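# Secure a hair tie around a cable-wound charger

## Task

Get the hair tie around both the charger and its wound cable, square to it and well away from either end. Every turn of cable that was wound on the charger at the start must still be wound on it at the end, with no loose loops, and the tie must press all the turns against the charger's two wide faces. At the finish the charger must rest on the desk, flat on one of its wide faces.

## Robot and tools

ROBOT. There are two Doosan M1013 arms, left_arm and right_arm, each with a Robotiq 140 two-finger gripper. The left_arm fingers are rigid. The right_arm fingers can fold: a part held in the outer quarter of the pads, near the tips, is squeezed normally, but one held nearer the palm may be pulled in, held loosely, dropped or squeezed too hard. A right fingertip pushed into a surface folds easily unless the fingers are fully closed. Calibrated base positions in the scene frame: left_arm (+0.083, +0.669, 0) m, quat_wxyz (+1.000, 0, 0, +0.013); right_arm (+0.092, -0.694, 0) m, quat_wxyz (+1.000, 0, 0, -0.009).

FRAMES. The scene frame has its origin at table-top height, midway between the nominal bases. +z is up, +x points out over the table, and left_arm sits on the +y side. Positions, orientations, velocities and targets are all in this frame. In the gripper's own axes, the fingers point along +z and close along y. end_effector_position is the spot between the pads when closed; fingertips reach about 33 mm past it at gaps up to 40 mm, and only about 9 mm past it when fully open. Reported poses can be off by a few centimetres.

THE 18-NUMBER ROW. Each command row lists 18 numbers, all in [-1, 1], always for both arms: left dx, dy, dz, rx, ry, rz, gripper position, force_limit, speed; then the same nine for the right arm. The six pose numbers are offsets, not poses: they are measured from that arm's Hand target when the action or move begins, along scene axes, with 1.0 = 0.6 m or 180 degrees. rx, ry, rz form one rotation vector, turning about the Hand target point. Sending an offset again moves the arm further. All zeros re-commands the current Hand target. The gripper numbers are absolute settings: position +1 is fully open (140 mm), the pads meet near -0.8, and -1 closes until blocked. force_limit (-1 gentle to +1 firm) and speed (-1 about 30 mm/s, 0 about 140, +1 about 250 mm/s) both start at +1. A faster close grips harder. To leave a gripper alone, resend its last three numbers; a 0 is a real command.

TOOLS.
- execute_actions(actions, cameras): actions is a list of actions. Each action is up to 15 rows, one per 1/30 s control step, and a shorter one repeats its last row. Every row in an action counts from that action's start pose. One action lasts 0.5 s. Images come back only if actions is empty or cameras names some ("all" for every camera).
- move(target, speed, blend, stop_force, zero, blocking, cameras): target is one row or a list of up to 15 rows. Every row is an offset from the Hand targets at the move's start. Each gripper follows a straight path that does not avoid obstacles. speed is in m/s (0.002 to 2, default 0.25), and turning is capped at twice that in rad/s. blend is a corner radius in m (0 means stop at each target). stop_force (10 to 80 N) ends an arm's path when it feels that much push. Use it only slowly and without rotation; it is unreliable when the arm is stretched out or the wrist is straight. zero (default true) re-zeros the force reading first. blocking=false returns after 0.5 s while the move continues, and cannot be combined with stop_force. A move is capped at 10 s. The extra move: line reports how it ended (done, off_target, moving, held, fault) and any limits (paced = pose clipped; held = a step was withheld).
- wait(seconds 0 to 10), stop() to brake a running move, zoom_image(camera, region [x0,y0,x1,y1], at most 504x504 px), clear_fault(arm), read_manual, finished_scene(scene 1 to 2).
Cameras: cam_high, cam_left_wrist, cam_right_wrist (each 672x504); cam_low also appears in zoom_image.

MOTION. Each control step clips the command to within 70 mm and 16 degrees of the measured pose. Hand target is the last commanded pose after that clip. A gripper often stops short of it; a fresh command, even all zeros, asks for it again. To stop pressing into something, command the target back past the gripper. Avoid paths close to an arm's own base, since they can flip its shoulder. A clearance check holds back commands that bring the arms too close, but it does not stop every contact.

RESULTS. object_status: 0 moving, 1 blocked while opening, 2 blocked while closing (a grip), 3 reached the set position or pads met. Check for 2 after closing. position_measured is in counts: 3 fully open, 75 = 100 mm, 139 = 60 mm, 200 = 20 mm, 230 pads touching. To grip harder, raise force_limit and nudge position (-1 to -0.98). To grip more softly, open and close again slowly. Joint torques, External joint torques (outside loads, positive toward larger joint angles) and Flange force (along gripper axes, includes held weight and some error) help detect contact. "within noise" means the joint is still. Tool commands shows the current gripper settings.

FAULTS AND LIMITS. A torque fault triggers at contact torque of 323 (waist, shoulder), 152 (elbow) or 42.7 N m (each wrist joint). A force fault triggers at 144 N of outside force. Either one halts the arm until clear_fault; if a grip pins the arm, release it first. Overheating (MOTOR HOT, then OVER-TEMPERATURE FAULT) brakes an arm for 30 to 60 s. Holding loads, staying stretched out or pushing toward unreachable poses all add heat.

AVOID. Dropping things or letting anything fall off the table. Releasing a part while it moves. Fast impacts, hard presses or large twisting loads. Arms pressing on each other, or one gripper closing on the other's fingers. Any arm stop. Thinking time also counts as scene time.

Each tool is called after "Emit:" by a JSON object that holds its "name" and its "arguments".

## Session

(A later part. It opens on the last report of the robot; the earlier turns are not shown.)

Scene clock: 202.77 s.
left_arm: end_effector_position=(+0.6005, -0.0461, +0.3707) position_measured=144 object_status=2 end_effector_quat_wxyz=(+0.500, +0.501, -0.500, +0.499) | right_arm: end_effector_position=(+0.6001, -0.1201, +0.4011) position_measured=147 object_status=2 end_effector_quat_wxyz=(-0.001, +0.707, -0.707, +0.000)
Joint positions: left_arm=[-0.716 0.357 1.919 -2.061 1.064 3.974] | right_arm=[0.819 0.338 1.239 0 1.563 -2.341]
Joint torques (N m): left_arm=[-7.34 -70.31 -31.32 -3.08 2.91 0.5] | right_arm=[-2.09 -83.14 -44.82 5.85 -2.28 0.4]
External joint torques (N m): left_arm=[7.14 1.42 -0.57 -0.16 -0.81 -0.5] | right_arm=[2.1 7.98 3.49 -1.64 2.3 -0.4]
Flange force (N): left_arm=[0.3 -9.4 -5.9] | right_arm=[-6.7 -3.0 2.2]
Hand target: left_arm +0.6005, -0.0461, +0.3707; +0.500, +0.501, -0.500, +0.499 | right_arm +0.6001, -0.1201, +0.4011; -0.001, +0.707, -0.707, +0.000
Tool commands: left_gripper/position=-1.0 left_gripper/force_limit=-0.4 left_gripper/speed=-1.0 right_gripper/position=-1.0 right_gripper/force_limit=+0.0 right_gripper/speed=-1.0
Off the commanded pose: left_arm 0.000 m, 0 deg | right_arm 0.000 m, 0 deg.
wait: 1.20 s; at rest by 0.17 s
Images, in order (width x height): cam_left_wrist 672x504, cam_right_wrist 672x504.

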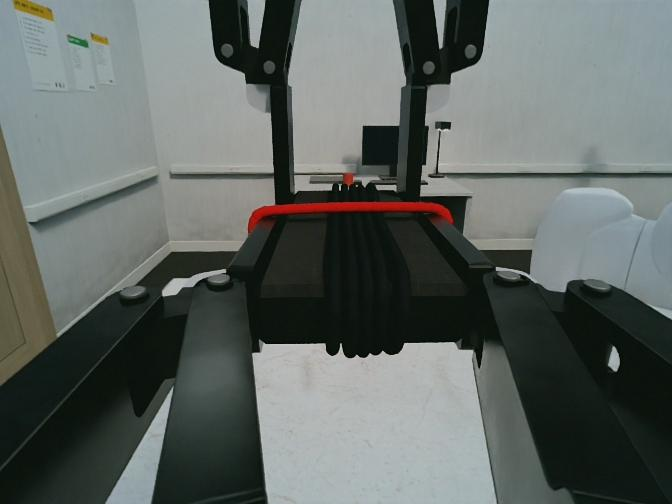

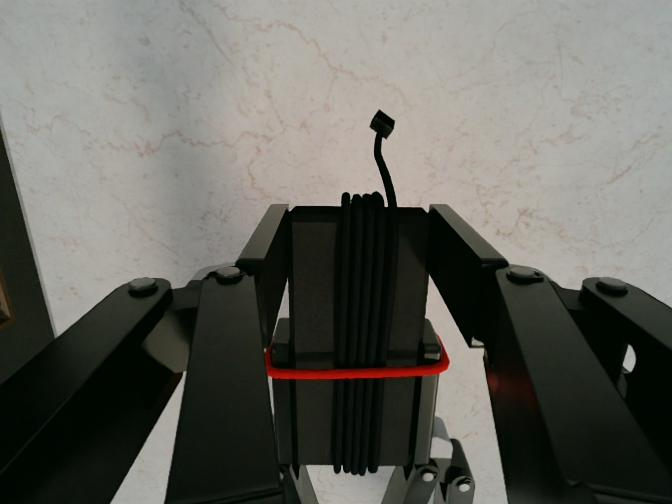

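Emit:
{"name": "move", "arguments": {"target": [[0,0,0,0,0,0,-1,-0.4,-1,0,0,0,0,0,0,0.1,0,-1],[0,0,0,0,0,0,-1,-0.4,-1,0,0,0.15,0,0,0,0.1,0,-1],[0,0,0,0,0,0,-1,-0.4,-1,0.0,0.14,0.12,0,0,0,-0.423,0,-1],[0,0,0,0,0,0,-1,-0.4,-1,0.0,0.14,0.052,0,0,0,-0.423,0,-1]], "speed": 0.08, "cameras": ["cam_left_wrist","cam_right_wrist"]}}

Emit:
{"name": "zoom_image", "arguments": {"camera": "cam_left_wrist", "region": [220, 130, 490, 330]}}

Emit:
{"name": "zoom_image", "arguments": {"camera": "cam_right_wrist", "region": [220, 130, 490, 330]}}

Scene clock: 217.47 s.
left_arm: end_effector_position=(+0.6005, -0.0461, +0.3707) position_measured=144 object_status=2 end_effector_quat_wxyz=(+0.500, +0.501, -0.500, +0.499) | right_arm: end_effector_position=(+0.6001, -0.0361, +0.4324) position_measured=182 object_status=3 end_effector_quat_wxyz=(-0.001, +0.707, -0.707, +0.000)
Joint positions: left_arm=[-0.716 0.357 1.919 -2.061 1.064 3.974] | right_arm=[0.889 0.457 1.014 -0.001 1.67 -2.27]
Joint torques (N m): left_arm=[-2.78 -73.51 -32.05 -4.08 3.44 0.52] | right_arm=[-4.06 -93.77 -40.58 4.55 0.16 -0.14]
External joint torques (N m): left_arm=[3.05 4.71 0.24 0.86 -1.36 -0.52] | right_arm=[4.04 7.61 -0.6 -0.36 -0.14 0.14]
Flange force (N): left_arm=[-2.6 -8.5 0.3] | right_arm=[-15.9 -5.9 -2.4]
Hand target: left_arm +0.6005, -0.0461, +0.3707; +0.500, +0.501, -0.500, +0.499 | right_arm +0.6001, -0.0361, +0.4323; -0.001, +0.707, -0.707, +0.000
Off the commanded pose: left_arm 0.000 m, 0 deg | right_arm 0.000 m, 0 deg.
move: done
Images, in order (width x height): cam_left_wrist 672x504, cam_right_wrist 672x504.

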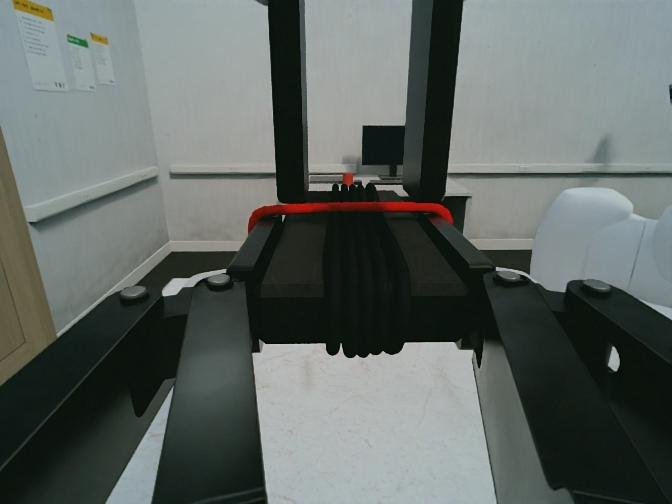

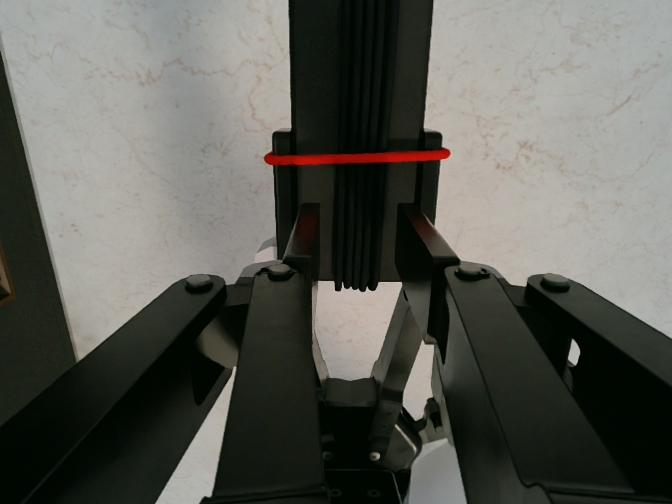

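Scaled by 1.867 from the camera's 672x504 image, which has a finer 960x720 frame.

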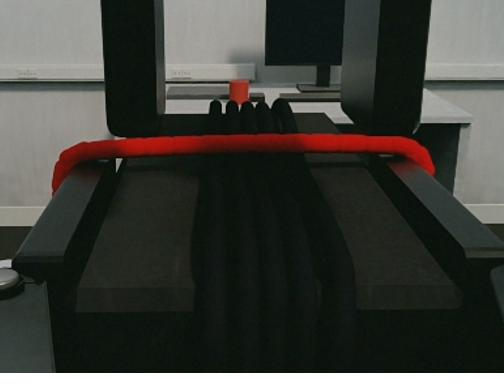

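Scaled by 1.867 from the camera's 672x504 image, which has a finer 960x720 frame.

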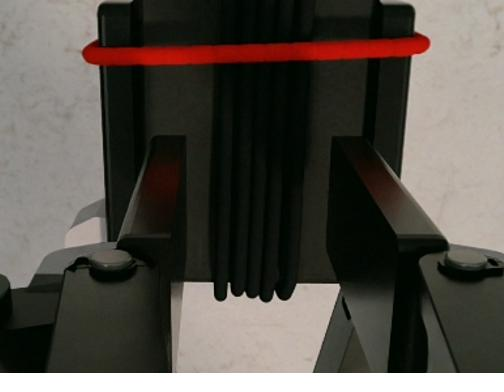

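Emit:
{"name": "move", "arguments": {"target": [[0,0,0,0,0,0,-1,-0.4,-1,0.0,0,-0.022,0,0,0,-0.423,0,-1]], "speed": 0.03, "cameras": ["cam_left_wrist"]}}

Emit:
{"name": "zoom_image", "arguments": {"camera": "cam_left_wrist", "region": [220, 130, 490, 330]}}

Emit:
{"name": "move", "arguments": {"target": [[0,0,0,0,0,0,-1,-0.4,-1,0.0,-0.067,0,0,0,0,-0.423,0,-1]], "speed": 0.02, "cameras": ["cam_left_wrist","cam_right_wrist"]}}

Emit:
{"name": "zoom_image", "arguments": {"camera": "cam_left_wrist", "region": [220, 130, 490, 330]}}

Emit:
{"name": "zoom_image", "arguments": {"camera": "cam_right_wrist", "region": [220, 130, 490, 330]}}

Scene clock: 224.60 s.
left_arm: end_effector_position=(+0.6005, -0.0461, +0.3707) position_measured=144 object_status=2 end_effector_quat_wxyz=(+0.500, +0.501, -0.500, +0.499) | right_arm: end_effector_position=(+0.6001, -0.0361, +0.4192) position_measured=182 object_status=3 end_effector_quat_wxyz=(-0.001, +0.707, -0.707, +0.000)
Joint positions: left_arm=[-0.716 0.357 1.919 -2.061 1.064 3.974] | right_arm=[0.889 0.455 1.041 -0.001 1.645 -2.27]
Joint torques (N m): left_arm=[-2.66 -73.65 -32.02 -4.04 3.41 0.49] | right_arm=[-4.22 -93.89 -41.13 4.57 0.26 -0.15]
External joint torques (N m): left_arm=[2.29 4.96 0.21 0.81 -1.31 -0.49] | right_arm=[4.18 7.44 -0.29 -0.35 -0.23 0.15]
Flange force (N): left_arm=[-2.9 -8.0 1.4] | right_arm=[-14.8 -4.9 -1.2]
Hand target: left_arm +0.6005, -0.0461, +0.3707; +0.500, +0.501, -0.500, +0.499 | right_arm +0.6001, -0.0361, +0.4191; -0.001, +0.707, -0.707, +0.000
Off the commanded pose: left_arm 0.000 m, 0 deg | right_arm 0.000 m, 0 deg.
move: done
Images, in order (width x height): cam_left_wrist 672x504.

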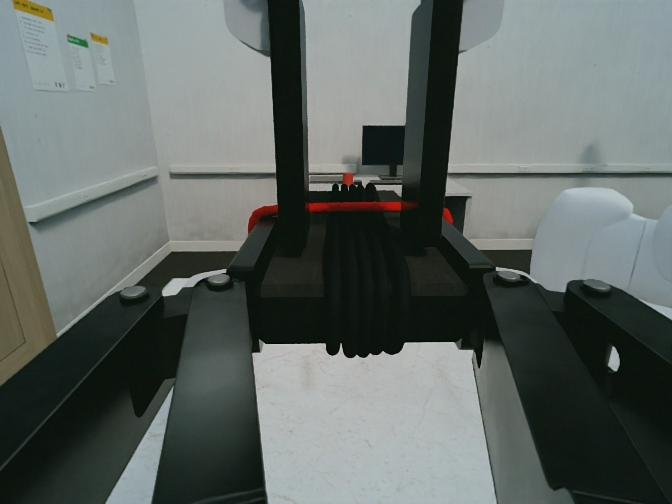

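Scaled by 1.867 from the camera's 672x504 image, which has a finer 960x720 frame.

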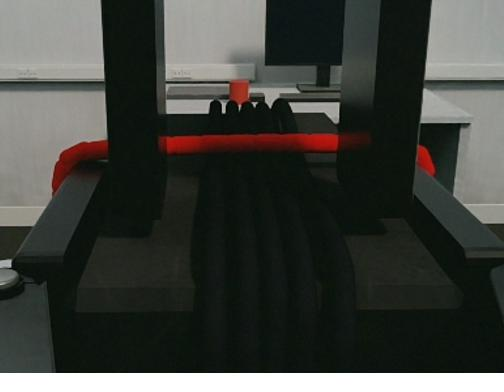

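Scene clock: 226.90 s.
left_arm: end_effector_position=(+0.6005, -0.0461, +0.3707) position_measured=144 object_status=2 end_effector_quat_wxyz=(+0.500, +0.501, -0.500, +0.499) | right_arm: end_effector_position=(+0.6001, -0.0762, +0.4191) position_measured=182 object_status=3 end_effector_quat_wxyz=(-0.001, +0.707, -0.707, +0.000)
Joint positions: left_arm=[-0.716 0.357 1.919 -2.061 1.064 3.974] | right_arm=[0.857 0.397 1.124 -0.001 1.618 -2.303]
Joint torques (N m): left_arm=[-2.77 -76.52 -33.83 -4.58 4.31 0.53] | right_arm=[-4.6 -85.89 -38.33 4.18 0.51 -0.19]
External joint torques (N m): left_arm=[2.73 7.72 1.97 1.35 -2.22 -0.53] | right_arm=[4.7 4.96 -3.07 0.05 -0.49 0.19]
Flange force (N): left_arm=[-5.9 -8.8 1.5] | right_arm=[-16.7 -5.8 -5.4]
Hand target: left_arm +0.6005, -0.0461, +0.3707; +0.500, +0.501, -0.500, +0.499 | right_arm +0.6001, -0.0763, +0.4191; -0.001, +0.707, -0.707, +0.000
Off the commanded pose: left_arm 0.000 m, 0 deg | right_arm 0.000 m, 0 deg.
move: done
Images, in order (width x height): cam_left_wrist 672x504, cam_right_wrist 672x504.

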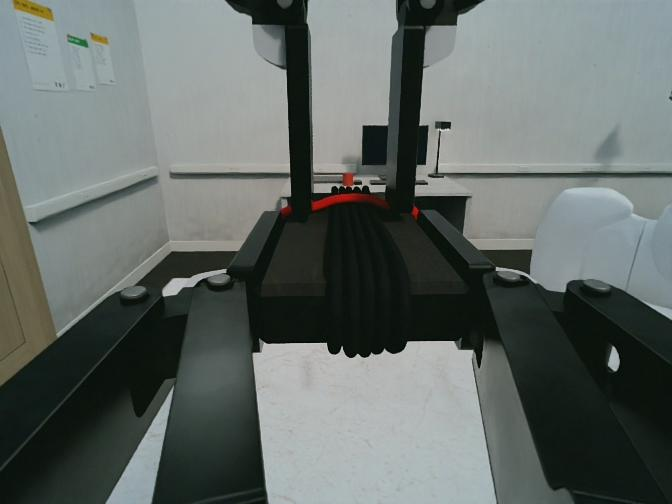

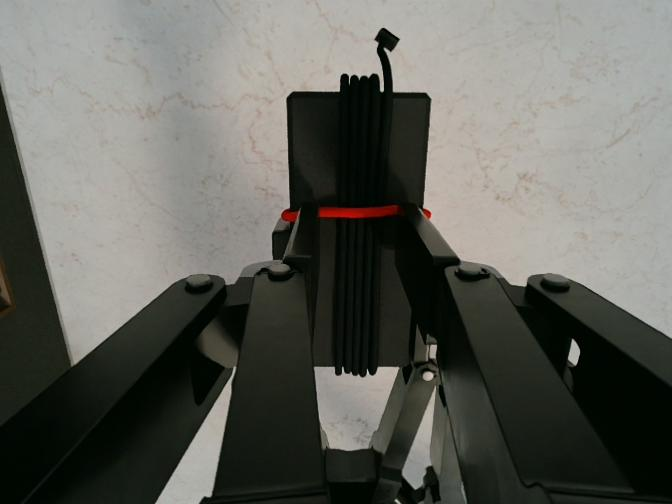

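Scaled by 1.867 from the camera's 672x504 image, which has a finer 960x720 frame.

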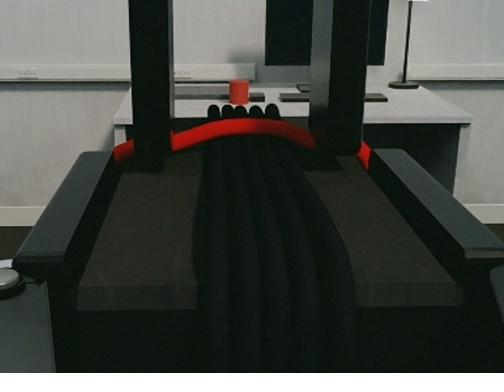

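Scaled by 1.867 from the camera's 672x504 image, which has a finer 960x720 frame.

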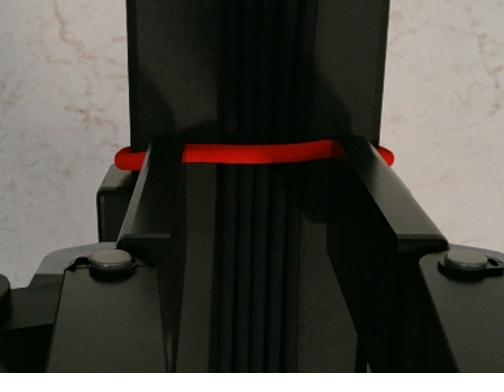

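Emit:
{"name": "move", "arguments": {"target": [[0,0,0,0,0,0,-1,-0.4,-1,0,0,0.13,0,0,0,-0.423,0,-1],[0,0,0,0,0,0,-1,-0.4,-1,0,-0.25,0.18,0,0,0,-0.1,0,-1]], "speed": 0.15, "cameras": ["cam_left_wrist","cam_right_wrist"]}}

Emit:
{"name": "move", "arguments": {"target": [0,0,0,0,0.98,0,-1,-0.4,-1,0,0,0,0,0,0,0.15,0,-1], "speed": 0.4, "cameras": ["cam_left_wrist","cam_right_wrist"]}}

Emit:
{"name": "zoom_image", "arguments": {"camera": "cam_right_wrist", "region": [250, 250, 450, 504]}}

Emit:
{"name": "zoom_image", "arguments": {"camera": "cam_left_wrist", "region": [220, 130, 490, 330]}}

Scene clock: 235.87 s.
left_arm: end_effector_position=(+0.6005, -0.0461, +0.3707) position_measured=144 object_status=2 end_effector_quat_wxyz=(+0.500, +0.501, -0.500, +0.499) | right_arm: end_effector_position=(+0.6001, -0.2263, +0.5271) position_measured=141 object_status=0 end_effector_quat_wxyz=(-0.001, +0.707, -0.707, +0.000)
Joint positions: left_arm=[-0.716 0.357 1.919 -2.061 1.064 3.974] | right_arm=[0.711 0.227 1.159 0 1.755 -2.448]
Joint torques (N m): left_arm=[-2.72 -73.49 -31.99 -4.02 3.43 0.55] | right_arm=[-3.94 -69.93 -40.08 4.51 0.29 -0.17]
External joint torques (N m): left_arm=[2.59 4.85 0.19 0.79 -1.34 -0.55] | right_arm=[3.88 6.51 -0.55 -0.38 -0.28 0.17]
Flange force (N): left_arm=[-2.7 -8.2 1.1] | right_arm=[-12.9 -5.3 -2.8]
Hand target: left_arm +0.6005, -0.0461, +0.3707; +0.500, +0.501, -0.500, +0.499 | right_arm +0.6001, -0.2263, +0.5271; -0.001, +0.707, -0.707, +0.000
Off the commanded pose: left_arm 0.000 m, 0 deg | right_arm 0.000 m, 0 deg.
move: done
Images, in order (width x height): cam_left_wrist 672x504, cam_right_wrist 672x504.

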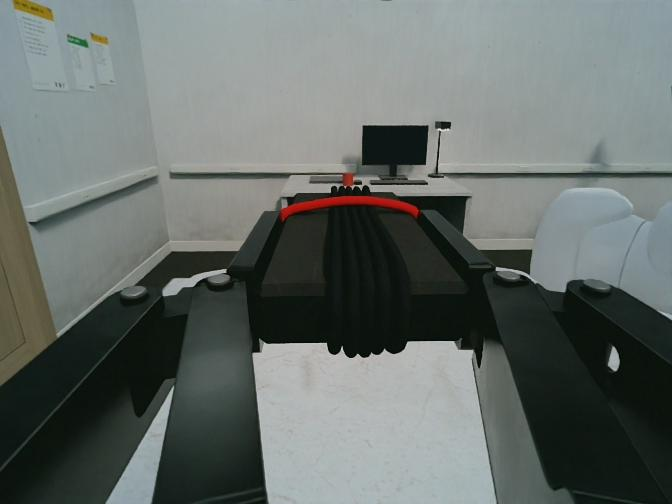

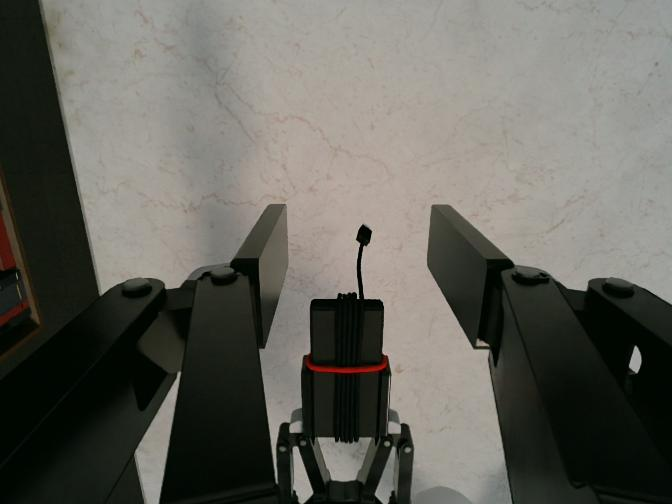

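Scene clock: 240.37 s.
left_arm: end_effector_position=(+0.6005, -0.0461, +0.3707) position_measured=144 object_status=2 end_effector_quat_wxyz=(+0.516, +0.515, +0.484, -0.485) | right_arm: end_effector_position=(+0.6001, -0.2263, +0.5271) position_measured=110 object_status=3 end_effector_quat_wxyz=(-0.001, +0.707, -0.707, +0.000)
Joint positions: left_arm=[-0.717 0.358 1.92 -2.065 1.065 0.899] | right_arm=[0.711 0.227 1.159 0 1.755 -2.448]
Joint torques (N m): left_arm=[-2.8 -73.71 -32.22 -4.03 3.4 0.38] | right_arm=[-3.91 -70.25 -39.9 4.47 0.29 -0.13]
External joint torques (N m): left_arm=[2.93 5.26 0.55 0.82 -1.32 -0.37] | right_arm=[3.85 6.64 -0.81 -0.33 -0.28 0.13]
Flange force (N): left_arm=[4.2 8.0 0.5] | right_arm=[-13.3 -6.0 -3.4]
Hand target: left_arm +0.6005, -0.0461, +0.3707; +0.516, +0.515, +0.484, -0.485 | right_arm +0.6001, -0.2263, +0.5271; -0.001, +0.707, -0.707, +0.000
Off the commanded pose: left_arm 0.000 m, 0 deg | right_arm 0.000 m, 0 deg.
move: done
Images, in order (width x height): cam_left_wrist 672x504, cam_right_wrist 672x504.

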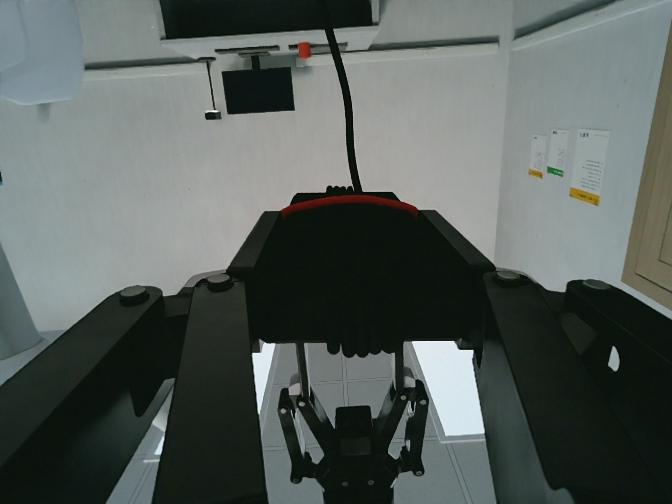

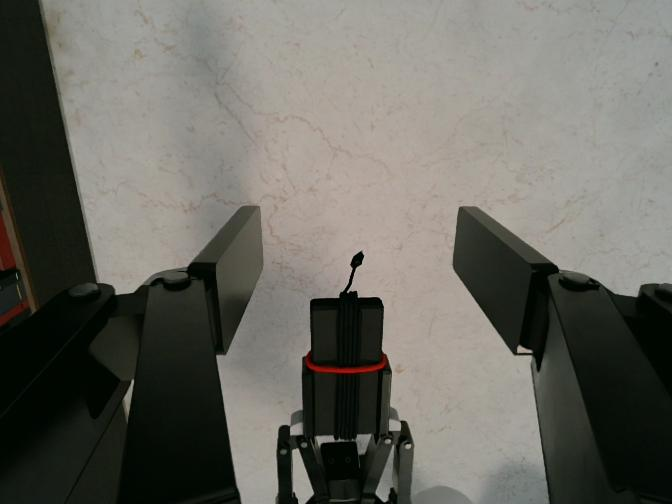

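Scaled by 1.984 from the camera's 672x504 image, which has a finer 960x720 frame.

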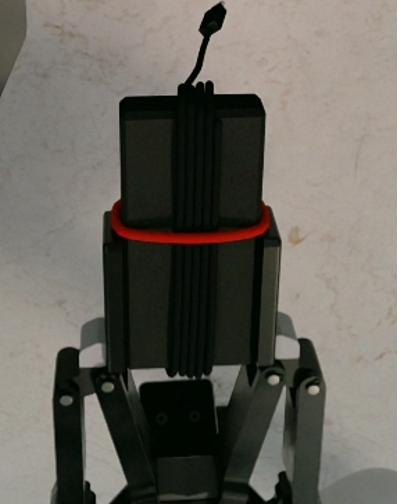

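Scaled by 1.867 from the camera's 672x504 image, which has a finer 960x720 frame.

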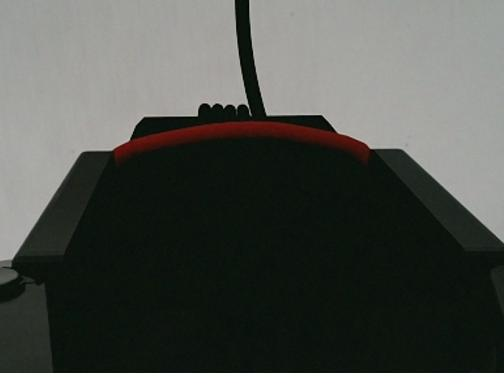

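Emit:
{"name": "move", "arguments": {"target": [[0,0,0,0,0.02,0,-1,-0.4,-1,0,0.177,-0.06,0,0,0,0.15,0,-1],[0,0,0,0,0.02,0,-1,-0.4,-1,0,0.177,-0.21,0,0,0,0.15,0,-1]], "speed": 0.12, "cameras": ["cam_right_wrist"]}}

Scene clock: 245.83 s.
left_arm: end_effector_position=(+0.6005, -0.0461, +0.3707) position_measured=144 object_status=2 end_effector_quat_wxyz=(+0.500, +0.499, +0.500, -0.501) | right_arm: end_effector_position=(+0.6001, -0.1201, +0.4012) position_measured=110 object_status=3 end_effector_quat_wxyz=(-0.001, +0.707, -0.707, +0.000)
Joint positions: left_arm=[-0.717 0.358 1.92 -2.065 1.065 0.836] | right_arm=[0.819 0.338 1.239 -0.001 1.563 -2.341]
Joint torques (N m): left_arm=[-2.84 -73.33 -32.21 -4.08 3.43 0.47] | right_arm=[-4.12 -82.59 -41.64 4.57 0.09 -0.15]
External joint torques (N m): left_arm=[2.79 4.77 0.48 0.85 -1.34 -0.47] | right_arm=[4.1 7.33 0.23 -0.34 -0.07 0.15]
Flange force (N): left_arm=[2.9 7.9 0.4] | right_arm=[-12.8 -3.9 0.6]
Hand target: left_arm +0.6005, -0.0461, +0.3707; +0.500, +0.499, +0.500, -0.501 | right_arm +0.6001, -0.1201, +0.4011; -0.001, +0.707, -0.707, +0.000
Off the commanded pose: left_arm 0.000 m, 0 deg | right_arm 0.000 m, 0 deg.
move: done
Images, in order (width x height): cam_right_wrist 672x504.

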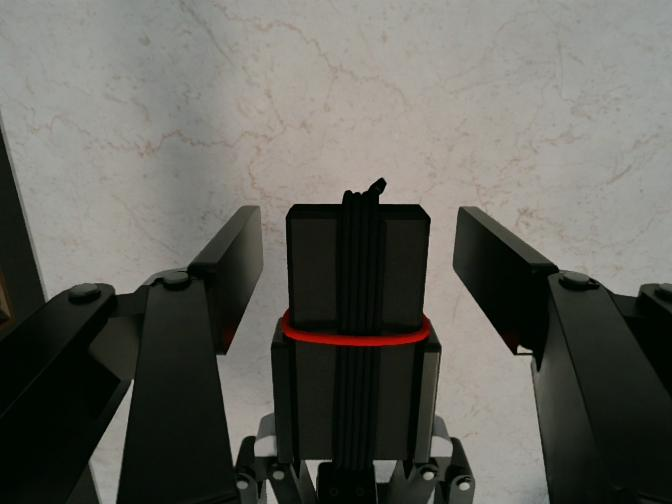

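Emit:
{"name": "move", "arguments": {"target": [[0,0,0,0,0,0,-1,-0.4,-1,0,0,-0.004,0,0,0,0.15,0,-1],[0,0,0,0,0,0,-1,-0.4,-1,0,0,-0.004,0,0,0,-1,0,-1]], "speed": 0.05}}

Emit:
{"name": "wait", "arguments": {"seconds": 1.2}}

Emit:
{"name": "move", "arguments": {"target": [[0,0,0,0,0,0,0.05,-0.4,-1,0,0,0,0,0,0,-1,0,-1],[0,0.25,0,0,0,0,0.05,-0.4,-1,0,0,0,0,0,0,-1,0,-1]], "speed": 0.06, "cameras": ["cam_left_wrist","cam_right_wrist"]}}

Emit:
{"name": "zoom_image", "arguments": {"camera": "cam_right_wrist", "region": [200, 150, 500, 464]}}

Scene clock: 252.53 s.
left_arm: end_effector_position=(+0.6005, -0.0461, +0.3707) position_measured=144 object_status=2 end_effector_quat_wxyz=(+0.500, +0.499, +0.500, -0.501) | right_arm: end_effector_position=(+0.6001, -0.1201, +0.3987) position_measured=147 object_status=0 end_effector_quat_wxyz=(-0.001, +0.707, -0.707, +0.000)
Joint positions: left_arm=[-0.717 0.358 1.92 -2.065 1.065 0.836] | right_arm=[0.819 0.338 1.243 0 1.558 -2.341]
Joint torques (N m): left_arm=[2.58 -73.99 -36.63 -6.93 1.98 0.48] | right_arm=[1.75 -80.93 -37.43 7.22 1.94 -0.28]
External joint torques (N m): left_arm=[-2.32 5.12 4.8 3.7 0.11 -0.48] | right_arm=[-1.77 6.04 -3.87 -3.01 -1.92 0.28]
Flange force (N): left_arm=[4.9 0.1 -2.1] | right_arm=[-12.2 -13.4 -3.2]
Hand target: left_arm +0.6005, -0.0461, +0.3707; +0.500, +0.499, +0.500, -0.501 | right_arm +0.6001, -0.1201, +0.3987; -0.001, +0.707, -0.707, +0.000
Off the commanded pose: left_arm 0.000 m, 0 deg | right_arm 0.000 m, 0 deg.
move: done

Scene clock: 253.73 s.
left_arm: end_effector_position=(+0.6005, -0.0461, +0.3707) position_measured=144 object_status=2 end_effector_quat_wxyz=(+0.500, +0.499, +0.500, -0.501) | right_arm: end_effector_position=(+0.6001, -0.1201, +0.3987) position_measured=147 object_status=2 end_effector_quat_wxyz=(-0.001, +0.707, -0.707, +0.000)
Joint positions: left_arm=[-0.717 0.358 1.92 -2.065 1.065 0.836] | right_arm=[0.819 0.338 1.243 0 1.558 -2.341]
Joint torques (N m): left_arm=[2.69 -74.18 -37.05 -7.11 1.93 0.48] | right_arm=[2.14 -81.03 -37.26 7.41 1.95 -0.28]
External joint torques (N m): left_arm=[-2.7 5.76 5.33 3.88 0.15 -0.48] | right_arm=[-2.11 5.63 -4.17 -3.19 -1.93 0.28]
Flange force (N): left_arm=[5.9 -0.3 -2.0] | right_arm=[-11.9 -13.7 -3.8]
Hand target: left_arm +0.6005, -0.0461, +0.3707; +0.500, +0.499, +0.500, -0.501 | right_arm +0.6001, -0.1201, +0.3987; -0.001, +0.707, -0.707, +0.000
Tool commands: left_gripper/position=-1.0 left_gripper/force_limit=-0.4 left_gripper/speed=-1.0 right_gripper/position=-1.0 right_gripper/force_limit=+0.0 right_gripper/speed=-1.0
Off the commanded pose: left_arm 0.000 m, 0 deg | right_arm 0.000 m, 0 deg.
wait: 1.20 s; at rest by 0.17 s

Scene clock: 257.33 s.
left_arm: end_effector_position=(+0.6005, +0.1039, +0.3707) position_measured=123 object_status=3 end_effector_quat_wxyz=(+0.500, +0.499, +0.500, -0.501) | right_arm: end_effector_position=(+0.6001, -0.1201, +0.3987) position_measured=147 object_status=2 end_effector_quat_wxyz=(-0.001, +0.707, -0.707, +0.000)
Joint positions: left_arm=[-0.51 0.257 2.066 -1.917 1.224 0.812] | right_arm=[0.819 0.338 1.243 0 1.558 -2.341]
Joint torques (N m): left_arm=[-2.16 -57.22 -28.08 -2.8 2.58 0.5] | right_arm=[-4.13 -84.99 -42.42 4.67 0.21 -0.17]
External joint torques (N m): left_arm=[2.13 0.74 -1.59 -0.12 -0.54 -0.5] | right_arm=[4.16 9.96 1.1 -0.46 -0.19 0.17]
Flange force (N): left_arm=[-1.5 5.4 -1.0] | right_arm=[-14.6 -5.4 2.5]
Hand target: left_arm +0.6005, +0.1039, +0.3707; +0.500, +0.499, +0.500, -0.501 | right_arm +0.6001, -0.1201, +0.3987; -0.001, +0.707, -0.707, +0.000
Off the commanded pose: left_arm 0.000 m, 0 deg | right_arm 0.000 m, 0 deg.
move: done
Images, in order (width x height): cam_left_wrist 672x504, cam_right_wrist 672x504.

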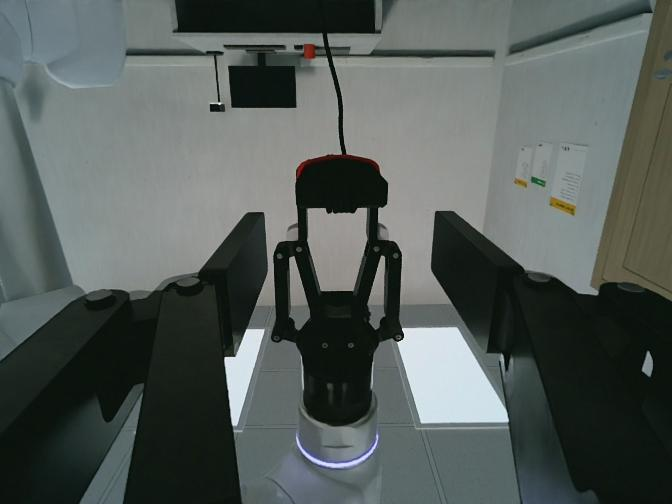

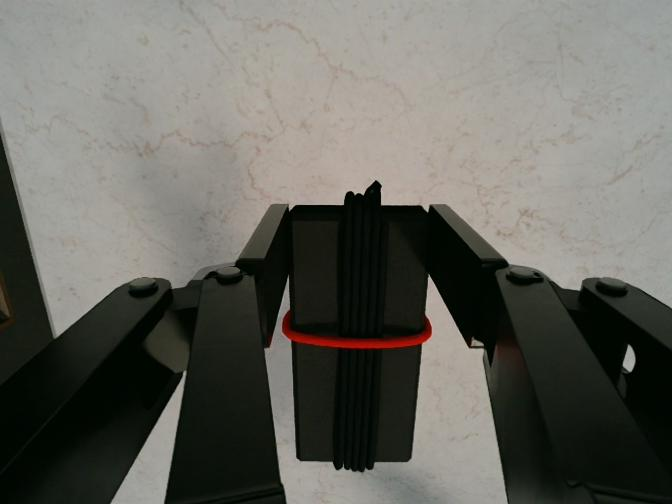

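Scaled by 1.605 from the camera's 672x504 image, which has a finer 960x720 frame.

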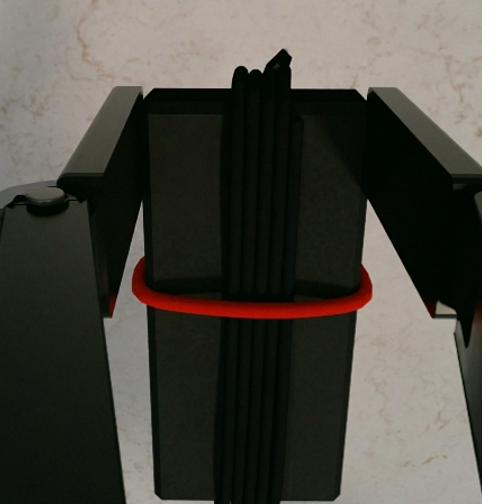

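Place it.

Emit:
{"name": "move", "arguments": {"target": [0,0.35,0.1,0,0,0,0.05,-0.4,-1,0,0,-0.57,0,0,0,-1,0,-1], "speed": 0.18}}

Emit:
{"name": "move", "arguments": {"target": [0,0,0,0,0,0,0.05,-0.4,-1,0,0,-0.045,0,0,0,-1,0,-1], "speed": 0.01, "stop_force": 10, "cameras": ["cam_right_wrist"]}}

Scene clock: 262.80 s.
left_arm: end_effector_position=(+0.6005, +0.3139, +0.4307) position_measured=123 object_status=3 end_effector_quat_wxyz=(+0.500, +0.499, +0.500, -0.501) | right_arm: end_effector_position=(+0.6001, -0.1201, +0.0568) position_measured=147 object_status=2 end_effector_quat_wxyz=(-0.001, +0.707, -0.707, +0.000)
Joint positions: left_arm=[-0.136 0.115 2.106 -1.639 1.483 0.651] | right_arm=[0.819 0.501 1.651 -0.001 0.988 -2.341]
Joint torques (N m): left_arm=[-3.29 -44.88 -30.12 -2.67 2.2 0.56] | right_arm=[-3.99 -93.37 -35.15 3.86 0.21 -0.15]
External joint torques (N m): left_arm=[3.1 1.27 -1.53 0.19 -0.49 -0.56] | right_arm=[4 9.59 0.5 -0.33 -0.19 0.15]
Flange force (N): left_arm=[-1.3 5.3 -5.3] | right_arm=[-12.5 -3.9 9.2]
Hand target: left_arm +0.6005, +0.3139, +0.4307; +0.500, +0.499, +0.500, -0.501 | right_arm +0.6001, -0.1201, +0.0567; -0.001, +0.707, -0.707, +0.000
Off the commanded pose: left_arm 0.000 m, 0 deg | right_arm 0.000 m, 0 deg.
move: done

Scene clock: 264.60 s.
left_arm: end_effector_position=(+0.6005, +0.3139, +0.4307) position_measured=123 object_status=3 end_effector_quat_wxyz=(+0.500, +0.499, +0.500, -0.501) | right_arm: end_effector_position=(+0.6001, -0.1200, +0.0450) position_measured=147 object_status=2 end_effector_quat_wxyz=(-0.001, +0.707, -0.707, +0.000)
Joint positions: left_arm=[-0.136 0.115 2.106 -1.639 1.483 0.651] | right_arm=[0.819 0.511 1.659 -0.001 0.969 -2.341]
Joint torques (N m): left_arm=[-2.99 -45.21 -29.99 -2.55 2.18 0.48] | right_arm=[-3.4 -79 -27.07 3.93 -0.23 -0.17]
External joint torques (N m): left_arm=[3.06 1.55 -1.69 0.09 -0.48 -0.48] | right_arm=[3.4 -5.48 -7.19 -0.43 0.25 0.17]
Flange force (N): left_arm=[-0.9 6.0 -5.1] | right_arm=[-9.9 -2.5 -10.1]
Hand target: left_arm +0.6005, +0.3139, +0.4307; +0.500, +0.499, +0.500, -0.501 | right_arm +0.6001, -0.1200, +0.0450; -0.001, +0.707, -0.707, +0.000 (not the last commanded pose)
Off the commanded pose: left_arm 0.000 m, 0 deg | right_arm 0.015 m, 0 deg.
move: contact (right_arm)
Images, in order (width x height): cam_right_wrist 672x504.

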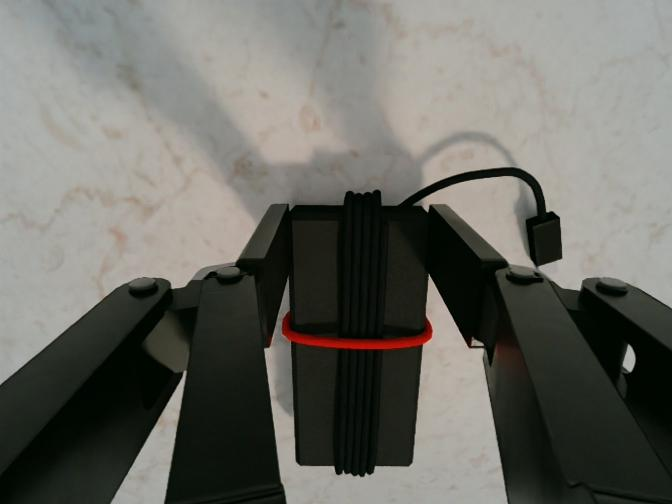

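Emit:
{"name": "move", "arguments": {"target": [[0,0,0,0,0,0,0.05,-0.4,-1,0,0,-0.001,0,0,0,-0.02,0,-1],[0,0,0,0,0,0,0.05,-0.4,-1,0,0,0.25,0,0,0,-0.02,0,-1]], "speed": 0.04, "cameras": ["cam_right_wrist","cam_high"]}}

Emit:
{"name": "zoom_image", "arguments": {"camera": "cam_right_wrist", "region": [250, 100, 450, 350]}}

Scene clock: 272.50 s.
left_arm: end_effector_position=(+0.6005, +0.3139, +0.4307) position_measured=123 object_status=3 end_effector_quat_wxyz=(+0.500, +0.499, +0.500, -0.501) | right_arm: end_effector_position=(+0.6001, -0.1200, +0.1950) position_measured=131 object_status=3 end_effector_quat_wxyz=(-0.001, +0.707, -0.707, +0.000)
Joint positions: left_arm=[-0.136 0.115 2.106 -1.639 1.483 0.651] | right_arm=[0.819 0.4 1.529 -0.001 1.211 -2.341]
Joint torques (N m): left_arm=[-2.98 -45.09 -30.23 -2.6 2.26 0.5] | right_arm=[-4.07 -85.89 -37.46 4.24 -0.14 -0.19]
External joint torques (N m): left_arm=[2.89 1.25 -1.45 0.14 -0.54 -0.5] | right_arm=[3.94 7.51 -1.25 -0.29 0.16 0.19]
Flange force (N): left_arm=[-1.1 5.1 -4.7] | right_arm=[-14.4 -5.6 2.7]
Hand target: left_arm +0.6005, +0.3139, +0.4307; +0.500, +0.499, +0.500, -0.501 | right_arm +0.6001, -0.1200, +0.1950; -0.001, +0.707, -0.707, +0.000
Off the commanded pose: left_arm 0.000 m, 0 deg | right_arm 0.000 m, 0 deg.
move: done
Images, in order (width x height): cam_high 672x504, cam_right_wrist 672x504.

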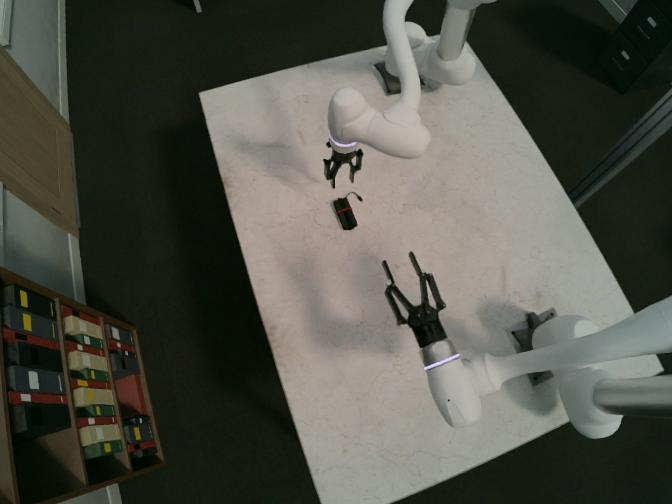

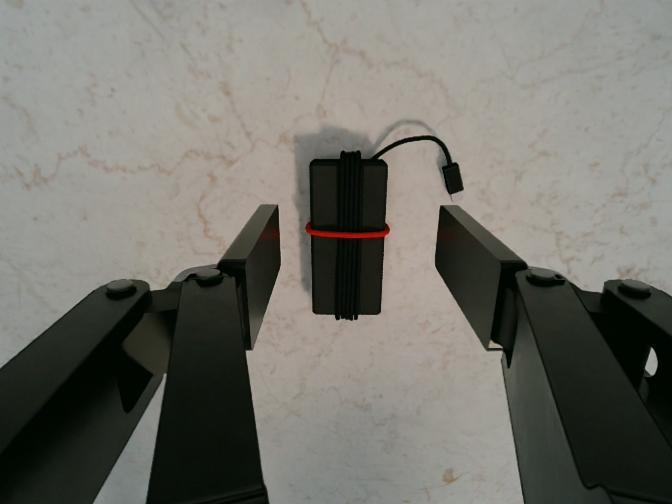

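Scaled by 2.016 from the camera's 672x504 image, which has a finer 960x720 frame.

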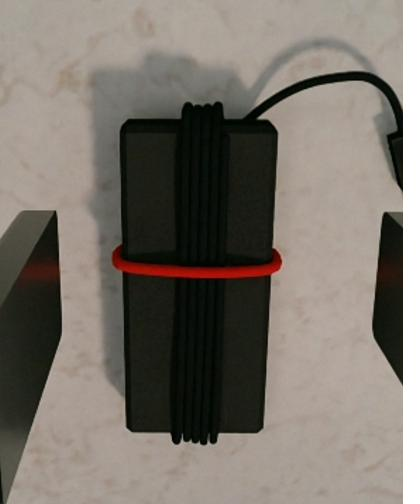

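Emit:
{"name": "finished_scene", "arguments": {"scene": 2}}

The scene is finished: the task was done.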